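# Move the green pen from the blue plate to the white plate

## Task

Take the green pen off the blue plate and set it down on the white plate, then finish with no part of the robot still in contact with the pen.

## Robot and tools

Robot: two arms, left_arm and right_arm, each with a two-finger gripper and a wrist camera. The fixed cameras are cam_head_left and cam_head_right, and the wrist cameras are cam_left_wrist and cam_right_wrist. All four give 672x504 images.

Frames: the scene frame has its origin at table-top height, halfway between the two nominal arm bases. +x points out over the table, +z points up, and left_arm sits on the +y side. Image left and right do not follow the arm names. The calibrated bases in the scene frame are left_arm (-0.015, +0.340, 0) with quat_wxyz (1, 0, 0, -0.004), and right_arm (+0.046, -0.370, 0) with quat_wxyz (1, 0, 0, +0.015). Every hand position, orientation, velocity, Hand target and wrist-camera pose is reported in that arm's own base frame. The table and the fixed cameras use the scene frame. Reported hand poses can be a few cm off, and more so at long reach. On the gripper, the fingers point along its +z axis and close along its y axis. end_effector_position is the point between the pads, roughly 1 cm short of the fingertips.

Row format (used by both execute_actions and move): one list of 16 numbers covering both arms. The first 8 are left_arm: x, y, z in metres, then the orientation quaternion qw, qx, qy, qz with w first, then the opening. The next 8 are the same fields for right_arm. Positions and quaternions are absolute targets for that arm's end_effector_position and end_effector_quat_wxyz, given in that arm's base frame. They are not offsets. Opening runs from -1 (closed) to +1 (fully open, 0.093 m). Every row must fill in both arms, even when only one moves. To keep an arm still, send it the same pose and opening on every call: the position and quaternion measured just before it stopped, plus the opening it should keep. A 0 in any field is a real command. To hold an orientation steady, repeat the same target quaternion rather than copying the reported one, which drifts.

execute_actions: "actions" is a list of actions. Each action is a table of up to 15 rows, one per 1/30 s step, so one action lasts 0.5 s. If a table has fewer than 15 rows, its last row repeats. An action is refused for both arms if any target lies more than 0.6 m from that gripper's current position along any of the gripper's axes. The first action is checked against the last reported state. "cameras" takes a list of names, ["all"], or []. An empty actions list returns the full state plus all images.

move: "target" is either a single 16-number row or a list of up to 15 rows. Each gripper follows a straight line from its Hand target toward its pose, and all arms finish together. The 0.6 m limit does not apply here. The whole move is capped at 10 s.
- "speed" is in m/s, from 0.002 to 2.9, default 0.25. Rotation is capped at twice that value in rad/s. Give one number, or one per target.
- "blend" is in metres and rounds the corners of a list. The default 0 stops at each point.
- "opening_speed" is the finger command rate in scale units per second, at least 0.2.
- "grip_force" is the per-pad limit in N, from 10 to 50. It stays in force until changed. Low values close slowly.
- "blocking": set it to false to get the result early while the arm keeps moving.
A changed opening on a later target takes effect only once the arms are at rest there. Paths do not avoid obstacles or the other arm. Grippers lag, stray, and overshoot more at higher speed. The result adds a "move:" line showing how it ended (done, off_target, moving, held or fault) and any limits. limits=paced means the command was clipped, and limits=held means steps were withheld. An arm counts as done when it is within 10 mm and 2 degrees of its target. Neither done nor off_target tells you about contact.

wait: "seconds" from 0 to 10. Arms hold their last command, and any running move continues. stop: brakes the running move. zoom_image: "camera" plus "region" [x0, y0, x1, y1] in pixels from the top-left, at most 504 wide and 504 high, on that camera's latest image. finished_scene: "scene" is the current scene number (1 here). It cannot be reversed.

Result lines: per-arm positions and quaternions, Hand target (where the arm is actually heading), Tool commands, grip_measured, and Joint positions (the last value is the opening in m). They also include Joint torques, joint velocities and motor temperatures. grip_measured uses the opening scale. Pads meet at about -0.94, and each mm of object width adds about 0.0208. To grip firmly, command about 0.24 below the reading for the object's width and keep sending it. To release, send a value well above that reading. A reading near -1 can mean a thin pen is held or that nothing is held, so confirm with a camera.

Controller behaviour: it limits orientation changes to 40 degrees from the measured pose on each step. Friction and gravity can leave the hand low, short or tilted. Small moves may go sideways or not happen at all. Check position and tilt after each move and correct them.

Avoid the following:
- Dropping the pen, or letting it fall or end up off the table, which fails the task.
- Releasing the pen while it is still moving.
- Fast impacts, or pushing hard on the table or fixtures.
- Any contact between the two arms or grippers, including one gripper closing on the other's fingers.
- Wrist-camera cables touching things; that counts as the hand touching them.
- Paths that pass close to an arm's own base.
- Holding an arm stretched out or pushing at an unreachable pose: motors warn at 75 °C, fold the arm at 90 °C and go limp at 100 °C.

End by opening the gripper and lifting clear of the pen before calling finished_scene. Slower thinking costs scene time, because the robot keeps running meanwhile.

Each tool is called after ">>>" as name(argument=value, ...) on one line, values as JSON.

## Session

>>> execute_actions(actions=[])

Scene clock: 0.00 s.
left_arm: end_effector_position=(+0.3778, +0.0433, +0.0662) grip_measured=+1.000 end_effector_quat_wxyz=(+0.538, -0.102, +0.832, +0.092) | right_arm: end_effector_position=(+0.3883, -0.0296, +0.0658) grip_measured=+1.000 end_effector_quat_wxyz=(+0.518, +0.069, +0.847, -0.101)
Joint positions: left_arm=[-0.004 1.596 0.356 0.807 -0.27 -0.075 0.093] | right_arm=[0.046 1.599 0.425 0.694 0.285 0.036 0.093]
Joint velocities: within noise
Joint torques (N m): no reading
Motor temperatures (°C): left_arm=[26 28 30 30 26 28 26] | right_arm=[27 30 26 26 26 27 27]
Heat: left arm: 30 °C; right arm: 30 °C.
Hand target: left_arm +0.3805, +0.0433, +0.0712; +0.544, -0.103, +0.828, +0.092 | right_arm +0.3904, -0.0295, +0.0699; +0.523, +0.070, +0.844, -0.100
Tool commands: left_gripper/opening=+1.0 right_gripper/opening=+1.0

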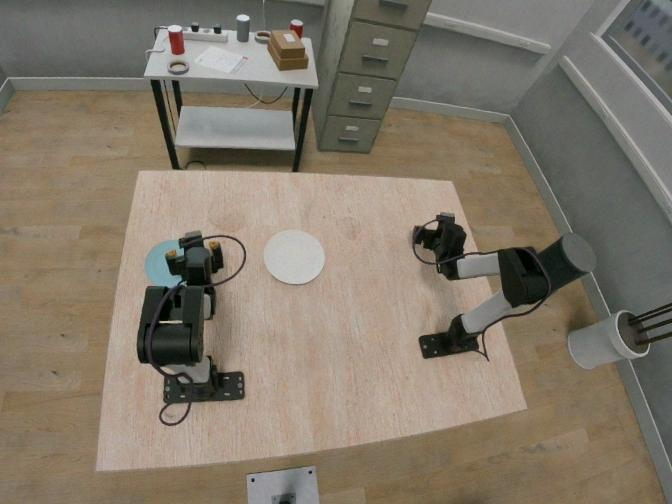

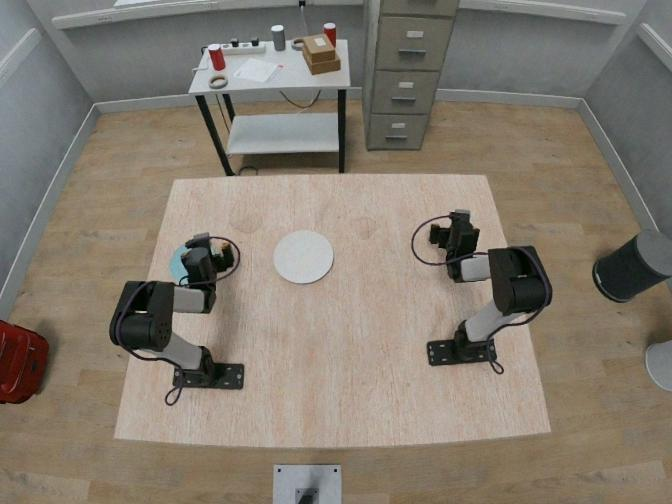

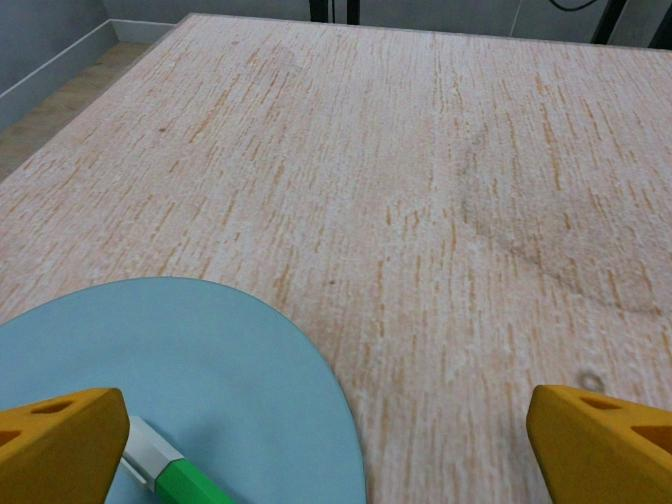

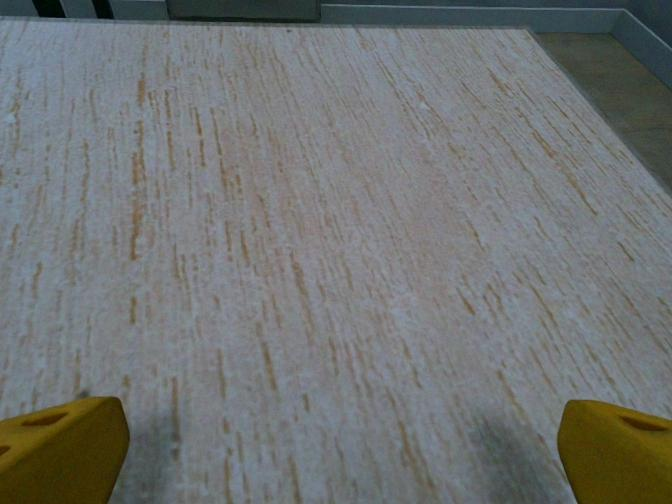

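>>> move(target=[0.29,0.06,0.2,0,0,1,0,1,0.3904,-0.0295,0.0699,0.523,0.07,0.844,-0.1,1], cameras=["all"], speed=0.4)

Scene clock: 6.67 s.
left_arm: end_effector_position=(+0.2854, +0.0611, +0.1959) grip_measured=+1.000 end_effector_quat_wxyz=(+0.011, -0.009, +1.000, +0.011) | right_arm: end_effector_position=(+0.3883, -0.0296, +0.0658) grip_measured=+1.000 end_effector_quat_wxyz=(+0.518, +0.069, +0.847, -0.101)
Joint positions: left_arm=[0.201 1.651 1.657 -1.552 -0.017 0.183 0.093] | right_arm=[0.046 1.599 0.425 0.694 0.285 0.036 0.093]
Joint torques (N m): left_arm=[0.66 -4.66 9.57 0.37 0.19 0.2] | right_arm=[0.25 -6.08 5.2 2.63 0.01 0.09]
Heat: left arm: 31 °C; right arm: 30 °C.
Hand target: left_arm +0.2889, +0.0615, +0.2011; +0.016, -0.005, +1.000, +0.004 | right_arm +0.3904, -0.0295, +0.0699; +0.523, +0.070, +0.844, -0.100
Off the commanded pose: left_arm 0.006 m, 2 deg | right_arm 0.005 m, 1 deg.
joint sent to its limit (left arm) — joint 4 (wrist pitch), lower limit. The joint targets still meet the commanded pose.
move: done

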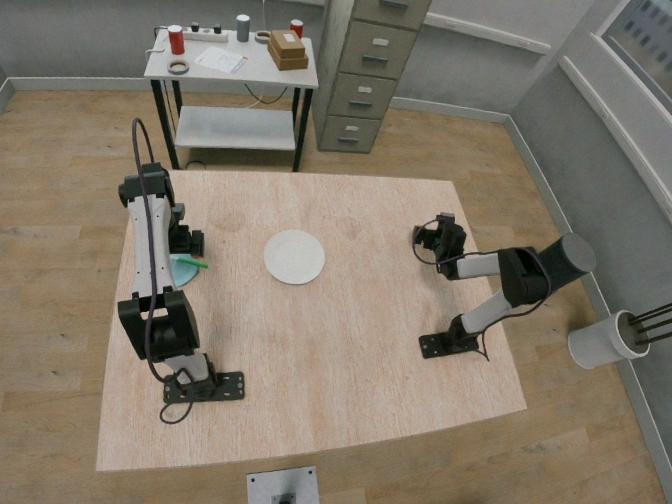

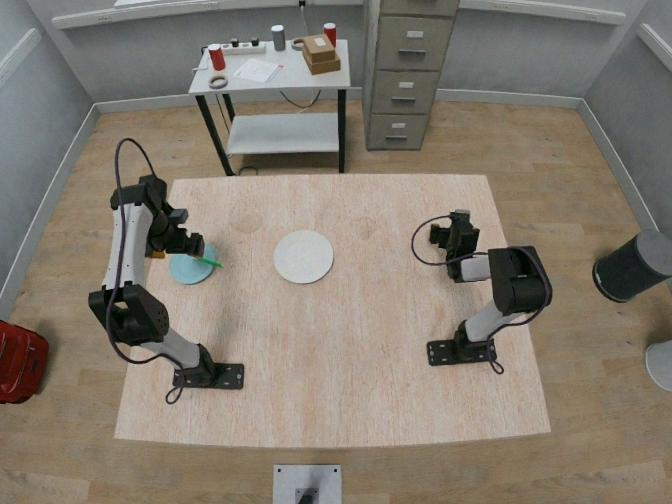

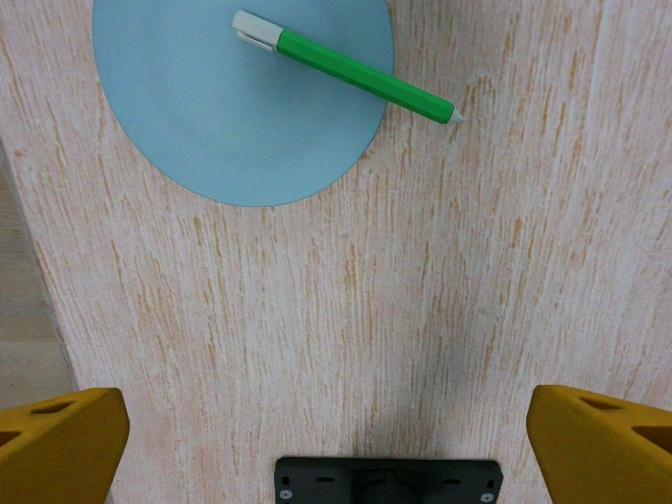

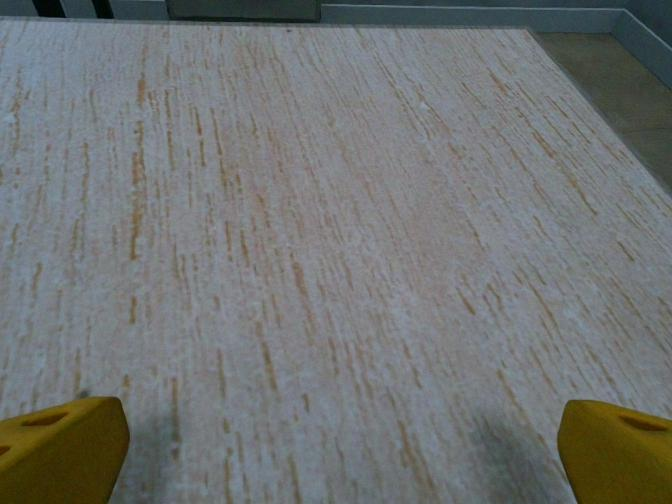

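>>> move(target=[0.35,0.04,0.15,0,0,1,0,1,0.3904,-0.0295,0.0699,0.523,0.07,0.844,-0.1,1], cameras=["cam_left_wrist","cam_head_right"])

Scene clock: 23.13 s.
left_arm: end_effector_position=(+0.3366, +0.0407, +0.1434) grip_measured=+1.000 end_effector_quat_wxyz=(-0.023, +0.010, +1.000, -0.001) | right_arm: end_effector_position=(+0.3883, -0.0296, +0.0658) grip_measured=+1.000 end_effector_quat_wxyz=(+0.518, +0.069, +0.847, -0.101)
Joint positions: left_arm=[0.118 1.874 1.714 -1.457 -0.005 0.137 0.093] | right_arm=[0.046 1.599 0.425 0.694 0.285 0.036 0.093]
Joint torques (N m): left_arm=[-0.39 -6.61 10.09 0.54 0.17 -0.14] | right_arm=[0.2 -6.06 5.22 2.63 0.01 0.08]
Motor temperatures (°C): left_arm=[26 30 33 30 26 28 26] | right_arm=[27 31 28 31 26 27 27]
Heat: left arm: 33 °C; right arm: 31 °C.
Hand target: left_arm +0.3497, +0.0388, +0.1502; +0.001, +0.004, +1.000, -0.004 | right_arm +0.3904, -0.0295, +0.0699; +0.523, +0.070, +0.844, -0.100
Off the commanded pose: left_arm 0.015 m, 3 deg | right_arm 0.005 m, 1 deg.
move: off_target (left_arm)
Images, in order (width x height): cam_head_right 672x504, cam_left_wrist 672x504.

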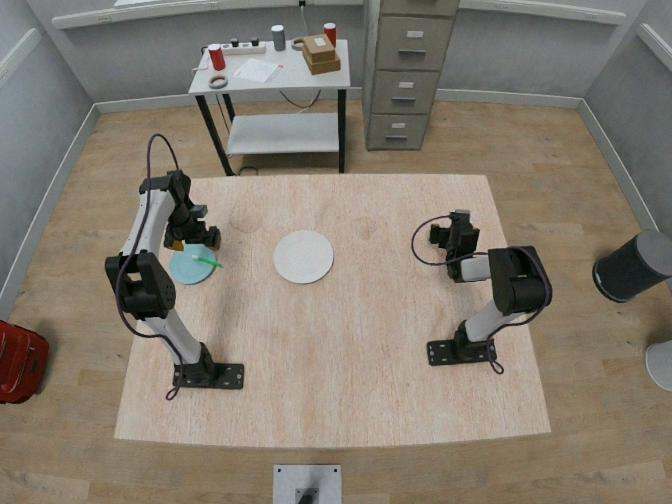

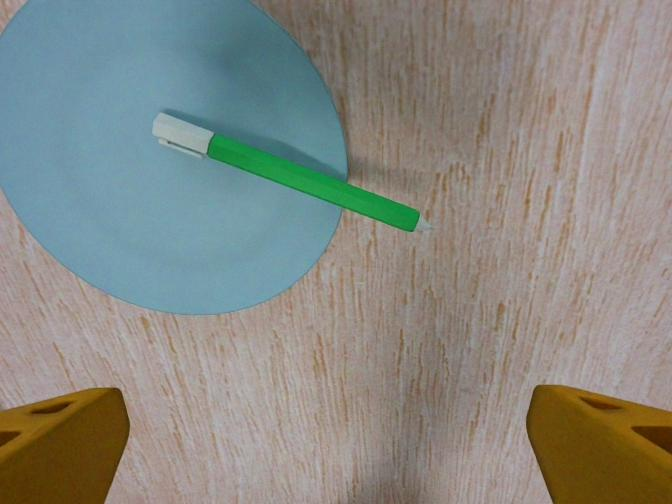

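>>> move(target=[0.39,0.06,0.12,0,-0.559,0.829,0,0,0.3904,-0.0295,0.0699,0.523,0.07,0.844,-0.1,1], cameras=["cam_left_wrist","cam_head_right"], speed=0.4)

Scene clock: 40.73 s.
left_arm: end_effector_position=(+0.3777, +0.0555, +0.1168) grip_measured=+0.003 end_effector_quat_wxyz=(-0.016, -0.549, +0.836, +0.007) | right_arm: end_effector_position=(+0.3883, -0.0296, +0.0658) grip_measured=+1.000 end_effector_quat_wxyz=(+0.518, +0.069, +0.847, -0.101)
Joint positions: left_arm=[0.146 2.033 1.83 -1.401 0.001 -1.017 0.045] | right_arm=[0.046 1.599 0.425 0.694 0.285 0.036 0.093]
Joint torques (N m): left_arm=[0.55 -7.04 10.21 0.49 -0.01 -0.17] | right_arm=[0.24 -6.05 5.23 2.63 0.01 0.07]
Heat: left arm: 35 °C; right arm: 33 °C.
Hand target: left_arm +0.3895, +0.0593, +0.1201; -0.001, -0.559, +0.829, -0.002 | right_arm +0.3904, -0.0295, +0.0699; +0.523, +0.070, +0.844, -0.100
Off the commanded pose: left_arm 0.013 m, 2 deg | right_arm 0.005 m, 1 deg.
move: off_target (left_arm)
Images, in order (width x height): cam_head_right 672x504, cam_left_wrist 672x504.

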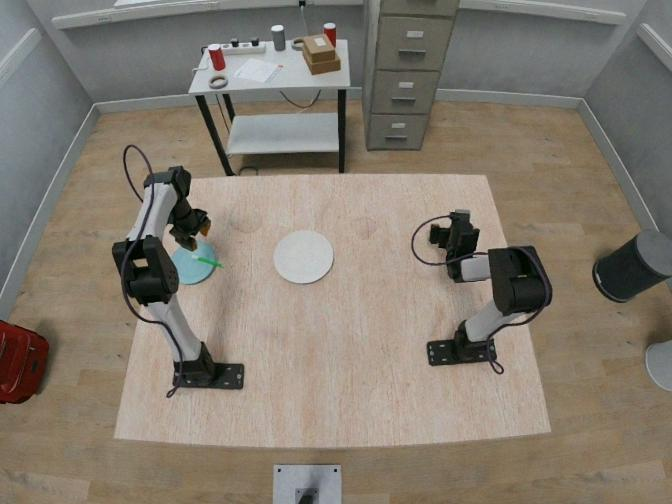

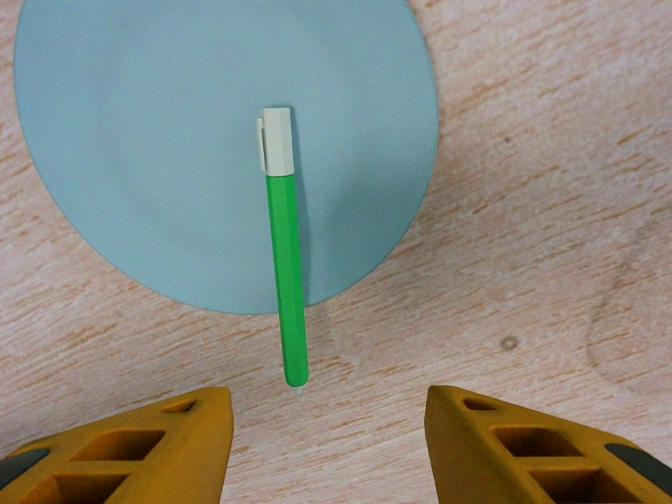

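>>> move(target=[0.378,0.084,0.065,0,-0.595,0.804,0,0,0.3904,-0.0295,0.0699,0.523,0.07,0.844,-0.1,1], cameras=["cam_left_wrist"])

Scene clock: 53.60 s.
left_arm: end_effector_position=(+0.3803, +0.0832, +0.0718) grip_measured=+0.003 end_effector_quat_wxyz=(+0.003, -0.587, +0.809, -0.002) | right_arm: end_effector_position=(+0.3883, -0.0296, +0.0658) grip_measured=+1.000 end_effector_quat_wxyz=(+0.518, +0.069, +0.847, -0.101)
Joint positions: left_arm=[0.216 2.033 1.652 -1.182 0.001 -1.04 0.045] | right_arm=[0.046 1.599 0.425 0.694 0.285 0.036 0.093]
Joint torques (N m): left_arm=[0.21 -8.24 4.7 0.66 -0.05 -0.15] | right_arm=[0.21 -6.04 5.19 2.63 0.01 0.09]
Heat: left arm: 35 °C; right arm: 34 °C.
Hand target: left_arm +0.3780, +0.0839, +0.0650; +0.000, -0.595, +0.804, +0.000 | right_arm +0.3904, -0.0295, +0.0699; +0.523, +0.070, +0.844, -0.100
Off the commanded pose: left_arm 0.007 m, 1 deg | right_arm 0.005 m, 1 deg.
move: done
Images, in order (width x height): cam_left_wrist 672x504.

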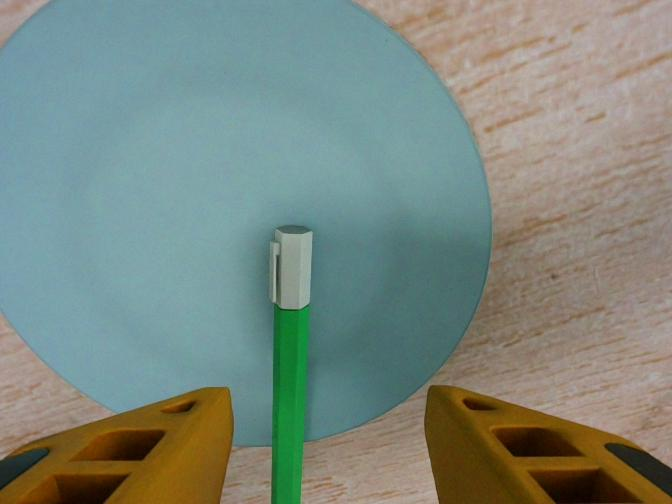

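>>> move(target=[[0.361,0.077,0.055,0,-0.595,0.804,0,0,0.3904,-0.0295,0.0699,0.523,0.07,0.844,-0.1,1],[0.361,0.077,0.03,0,-0.595,0.804,0,0,0.3904,-0.0295,0.0699,0.523,0.07,0.844,-0.1,1]], cameras=["cam_left_wrist"], speed=0.12)

Scene clock: 62.07 s.
left_arm: end_effector_position=(+0.3622, +0.0792, +0.0317) grip_measured=+0.003 end_effector_quat_wxyz=(-0.004, -0.591, +0.807, +0.001) | right_arm: end_effector_position=(+0.3883, -0.0296, +0.0658) grip_measured=+1.000 end_effector_quat_wxyz=(+0.518, +0.069, +0.847, -0.101)
Joint positions: left_arm=[0.216 2.012 1.458 -1.024 0.001 -1.049 0.045] | right_arm=[0.046 1.599 0.425 0.694 0.285 0.036 0.093]
Joint torques (N m): left_arm=[-0.55 -8.91 4.49 0.6 -0.06 -0.15] | right_arm=[0.21 -6.09 5.23 2.63 0.02 0.09]
Heat: left arm: 35 °C; right arm: 35 °C.
Hand target: left_arm +0.3608, +0.0770, +0.0300; -0.001, -0.595, +0.804, +0.000 | right_arm +0.3904, -0.0295, +0.0699; +0.523, +0.070, +0.844, -0.100
Off the commanded pose: left_arm 0.003 m, 1 deg | right_arm 0.005 m, 1 deg.
move: done
Images, in order (width x height): cam_left_wrist 672x504.

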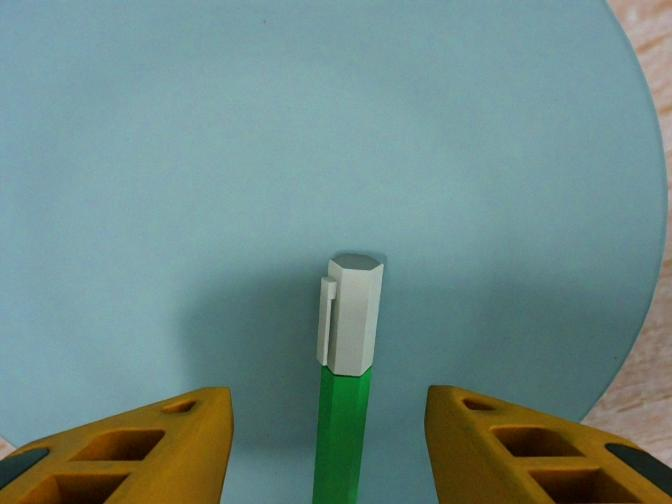

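>>> move(target=[[0.361,0.077,0.022,0,-0.595,0.804,0,0,0.3904,-0.0295,0.0699,0.523,0.07,0.844,-0.1,1],[0.361,0.077,0.022,0,-0.595,0.804,0,-1,0.3904,-0.0295,0.0699,0.523,0.07,0.844,-0.1,1],[0.361,0.077,0.11,0,-0.595,0.804,0,-1,0.3904,-0.0295,0.0699,0.523,0.07,0.844,-0.1,1]], cameras=["cam_left_wrist","cam_head_right"], speed=[0.1,0.1,0.15], opening_speed=1)

>>> move(target=[0.39,-0.2,0.12,0,-0.342,0.94,0,-1,0.3904,-0.0295,0.0699,0.523,0.07,0.844,-0.1,1], cameras=["cam_left_wrist","cam_head_right","cam_head_left"])

Scene clock: 78.03 s.
left_arm: end_effector_position=(+0.3540, +0.0774, +0.0928) grip_measured=-0.900 end_effector_quat_wxyz=(-0.021, -0.591, +0.806, +0.009) | right_arm: end_effector_position=(+0.3883, -0.0296, +0.0658) grip_measured=+1.000 end_effector_quat_wxyz=(+0.518, +0.069, +0.847, -0.101)
Joint positions: left_arm=[0.216 1.969 1.641 -1.289 0.001 -1.049 0.002] | right_arm=[0.046 1.599 0.425 0.694 0.285 0.036 0.093]
Joint torques (N m): left_arm=[-0.54 -9.77 9.73 0.2 -0.05 -0.14] | right_arm=[0.24 -6.06 5.23 2.63 0.01 0.08]
Motor temperatures (°C): left_arm=[26 35 34 30 26 28 26] | right_arm=[27 33 30 36 26 27 27]
Heat: left arm: 35 °C; right arm: 36 °C.
Hand target: left_arm +0.3606, +0.0769, +0.1099; +0.000, -0.595, +0.804, +0.000 | right_arm +0.3904, -0.0295, +0.0699; +0.523, +0.070, +0.844, -0.100
Off the commanded pose: left_arm 0.019 m, 3 deg | right_arm 0.005 m, 1 deg.
move: off_target (left_arm)
Images, in order (width x height): cam_head_right 672x504, cam_left_wrist 672x504.

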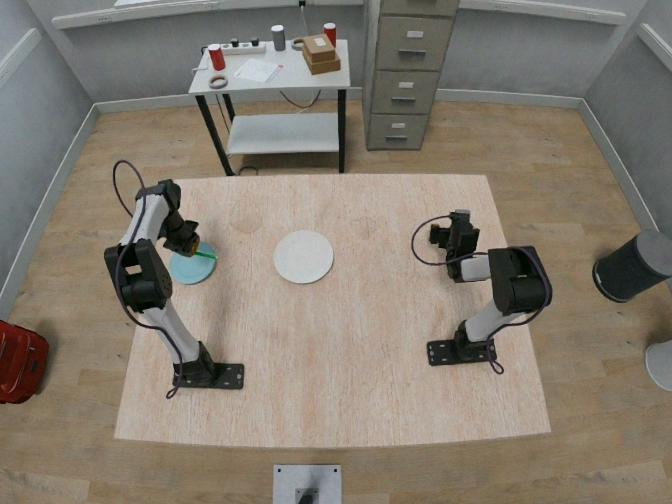

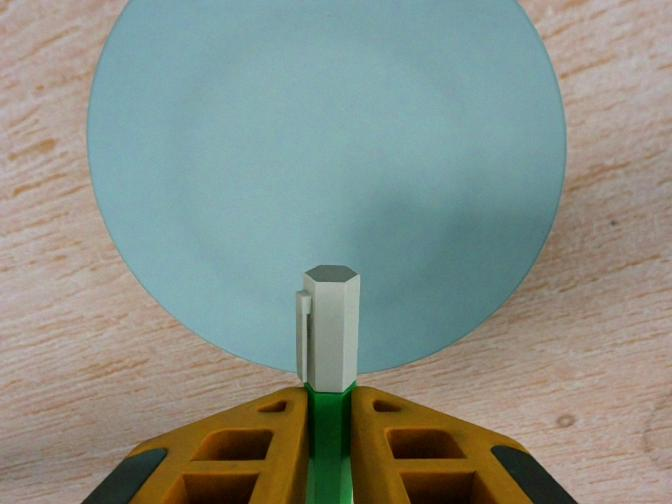

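Scene clock: 80.40 s.
left_arm: end_effector_position=(+0.3830, -0.2006, +0.1179) grip_measured=-0.900 end_effector_quat_wxyz=(-0.004, -0.330, +0.944, +0.003) | right_arm: end_effector_position=(+0.3883, -0.0296, +0.0658) grip_measured=+1.000 end_effector_quat_wxyz=(+0.518, +0.069, +0.847, -0.101)
Joint positions: left_arm=[-0.482 2.252 2.178 -1.507 0.001 -1.155 0.002] | right_arm=[0.046 1.599 0.425 0.694 0.285 0.036 0.093]
Joint torques (N m): left_arm=[0.8 -8.31 10.15 0.26 -0.09 -0.16] | right_arm=[0.21 -6.04 5.23 2.63 0.01 0.08]
Heat: left arm: 35 °C; right arm: 36 °C.
Hand target: left_arm +0.3893, -0.1988, +0.1198; +0.000, -0.342, +0.940, +0.002 | right_arm +0.3904, -0.0295, +0.0699; +0.523, +0.070, +0.844, -0.100
Off the commanded pose: left_arm 0.007 m, 2 deg | right_arm 0.005 m, 1 deg.
move: done
Images, in order (width x height): cam_head_left 672x504, cam_head_right 672x504, cam_left_wrist 672x504.

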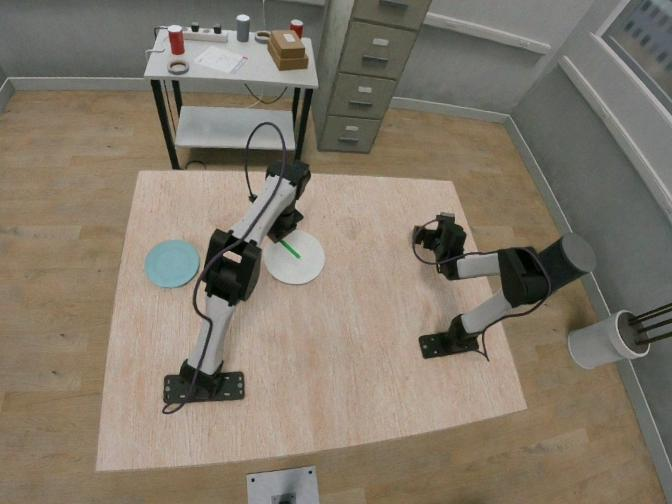

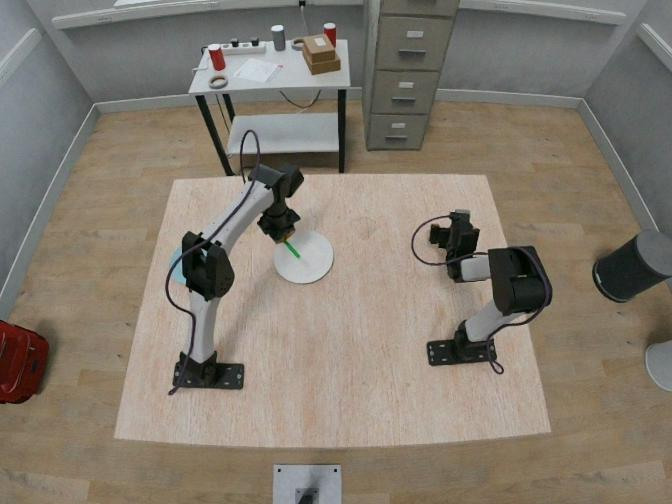

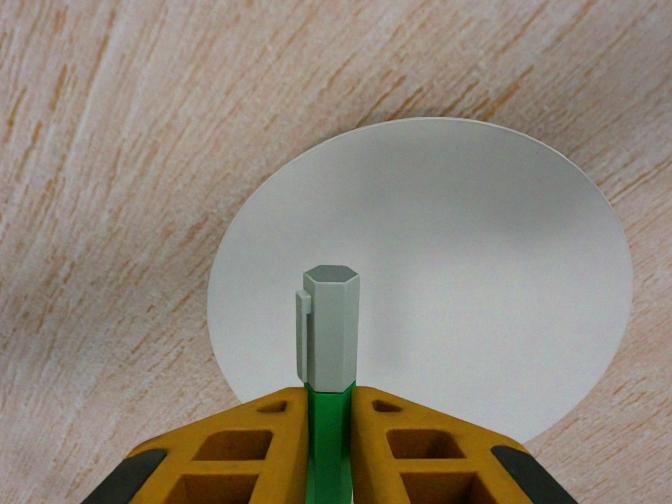

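>>> move(target=[[0.423,-0.221,0.09,0,-0.342,0.94,0,-1,0.3904,-0.0295,0.0699,0.523,0.07,0.844,-0.1,1],[0.421,-0.221,0.027,0,-0.342,0.94,0,-1,0.3904,-0.0295,0.0699,0.523,0.07,0.844,-0.1,1]], cameras=["cam_left_wrist","cam_head_right"], speed=[0.2,0.08], blend=[0.02,0])

Scene clock: 89.07 s.
left_arm: end_effector_position=(+0.4189, -0.2176, +0.0305) grip_measured=-0.900 end_effector_quat_wxyz=(-0.006, -0.336, +0.942, +0.012) | right_arm: end_effector_position=(+0.3883, -0.0296, +0.0658) grip_measured=+1.000 end_effector_quat_wxyz=(+0.518, +0.069, +0.847, -0.101)
Joint positions: left_arm=[-0.482 2.466 2.202 -1.332 -0.008 -1.167 0.002] | right_arm=[0.046 1.599 0.425 0.694 0.285 0.036 0.093]
Joint torques (N m): left_arm=[-0.16 -11.92 3.63 0.86 -0.06 -0.13] | right_arm=[0.21 -6.11 5.23 2.63 0.01 0.09]
Heat: left arm: 37 °C; right arm: 36 °C.
Hand target: left_arm +0.4217, -0.2198, +0.0272; +0.003, -0.342, +0.940, +0.003 | right_arm +0.3904, -0.0295, +0.0699; +0.523, +0.070, +0.844, -0.100
Off the commanded pose: left_arm 0.005 m, 2 deg | right_arm 0.005 m, 1 deg.
move: done
Images, in order (width x height): cam_head_right 672x504, cam_left_wrist 672x504.

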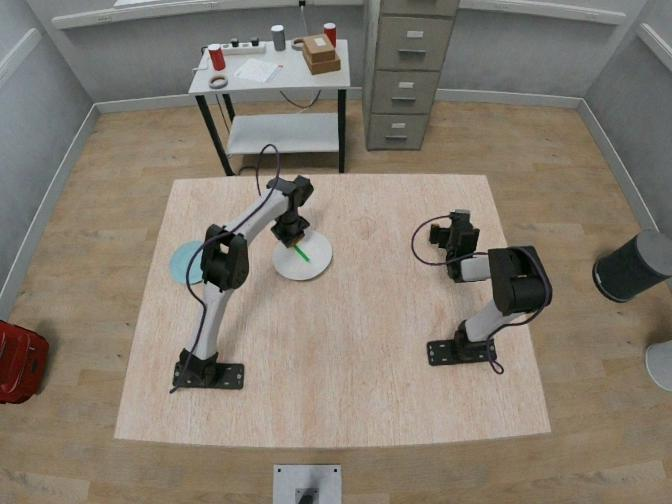

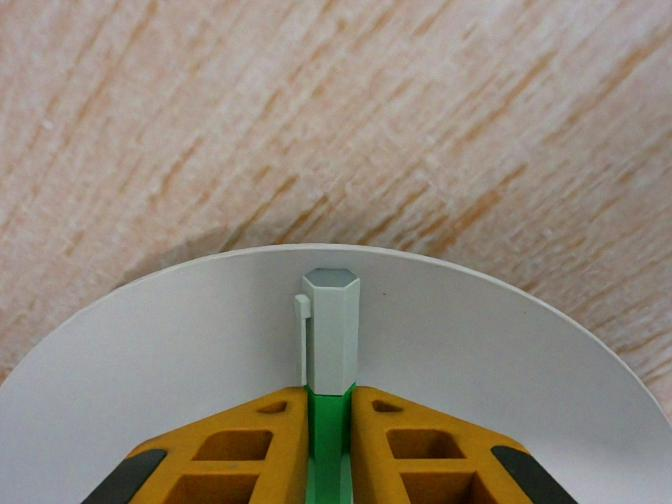

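>>> move(target=[[0.412,-0.229,0.027,0,-0.342,0.94,0,-1,0.3904,-0.0295,0.0699,0.523,0.07,0.844,-0.1,1],[0.412,-0.229,0.02,0,-0.342,0.94,0,-1,0.3904,-0.0295,0.0699,0.523,0.07,0.844,-0.1,1]], cameras=["cam_left_wrist"], speed=0.06)

Scene clock: 95.50 s.
left_arm: end_effector_position=(+0.4158, -0.2227, +0.0301) grip_measured=-0.901 end_effector_quat_wxyz=(+0.003, -0.340, +0.940, +0.005) | right_arm: end_effector_position=(+0.3883, -0.0296, +0.0658) grip_measured=+1.000 end_effector_quat_wxyz=(+0.518, +0.069, +0.847, -0.101)
Joint positions: left_arm=[-0.496 2.432 2.141 -1.282 -0.011 -1.19 0.002] | right_arm=[0.046 1.599 0.425 0.694 0.285 0.036 0.093]
Joint torques (N m): left_arm=[-1.1 -10.89 3.25 0.84 0.04 -0.15] | right_arm=[0.2 -6.05 5.23 2.63 0.02 0.08]
Heat: left arm: 39 °C; right arm: 37 °C.
Hand target: left_arm +0.4119, -0.2283, +0.0202; +0.000, -0.342, +0.940, +0.002 | right_arm +0.3904, -0.0295, +0.0699; +0.523, +0.070, +0.844, -0.100
Off the commanded pose: left_arm 0.012 m, 1 deg | right_arm 0.005 m, 1 deg.
move: off_target (left_arm)
Images, in order (width x height): cam_left_wrist 672x504.

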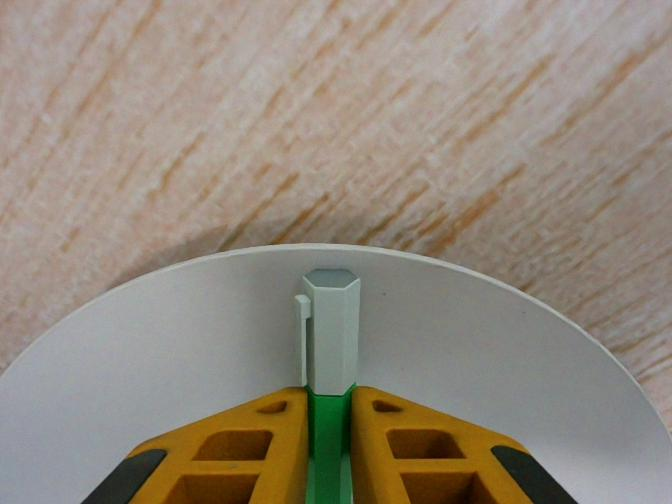

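>>> move(target=[[0.4155,-0.2235,0.03,0,-0.342,0.94,0,-1,0.3904,-0.0295,0.0699,0.523,0.07,0.844,-0.1,1],[0.4155,-0.2235,0.03,0,-0.342,0.94,0,0,0.3904,-0.0295,0.0699,0.523,0.07,0.844,-0.1,1],[0.4,-0.21,0.13,0,-0.342,0.94,0,0,0.3904,-0.0295,0.0699,0.523,0.07,0.844,-0.1,1]], cameras=["cam_left_wrist","cam_head_right"], speed=[0.06,0.1,0.2], opening_speed=1)

Scene clock: 108.63 s.
left_arm: end_effector_position=(+0.3968, -0.2119, +0.1111) grip_measured=-0.003 end_effector_quat_wxyz=(-0.004, -0.343, +0.939, +0.004) | right_arm: end_effector_position=(+0.3883, -0.0296, +0.0658) grip_measured=+1.000 end_effector_quat_wxyz=(+0.518, +0.069, +0.847, -0.101)
Joint positions: left_arm=[-0.49 2.353 2.324 -1.553 0.001 -1.19 0.045] | right_arm=[0.046 1.599 0.425 0.694 0.285 0.036 0.093]
Joint torques (N m): left_arm=[0.54 -12.38 8.87 0.25 0.07 0.12] | right_arm=[0.23 -6.04 5.24 2.63 0.01 0.07]
Motor temperatures (°C): left_arm=[26 40 34 30 26 28 27] | right_arm=[27 33 30 37 26 27 27]
Heat: left arm: 40 °C; right arm: 37 °C.
Hand target: left_arm +0.3986, -0.2115, +0.1293; +0.005, -0.342, +0.940, -0.014 | right_arm +0.3904, -0.0295, +0.0699; +0.523, +0.070, +0.844, -0.100
Off the commanded pose: left_arm 0.019 m, 1 deg | right_arm 0.005 m, 1 deg.
joint sent to its limit (left arm) — joint 4 (wrist pitch), lower limit. The joint targets still meet the commanded pose.
move: off_target (left_arm)
Images, in order (width x height): cam_head_right 672x504, cam_left_wrist 672x504.

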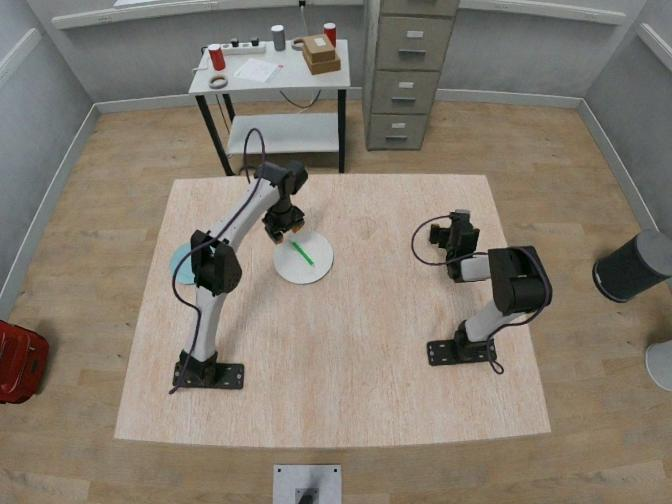

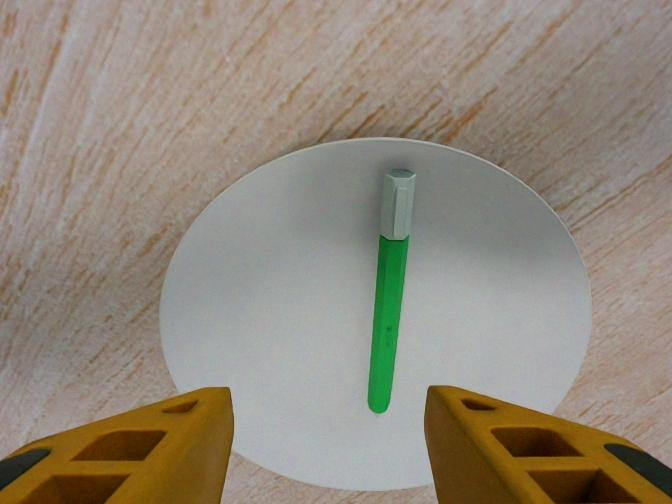

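Perfect.

>>> finished_scene(scene=1)

The scene is finished: the task was done.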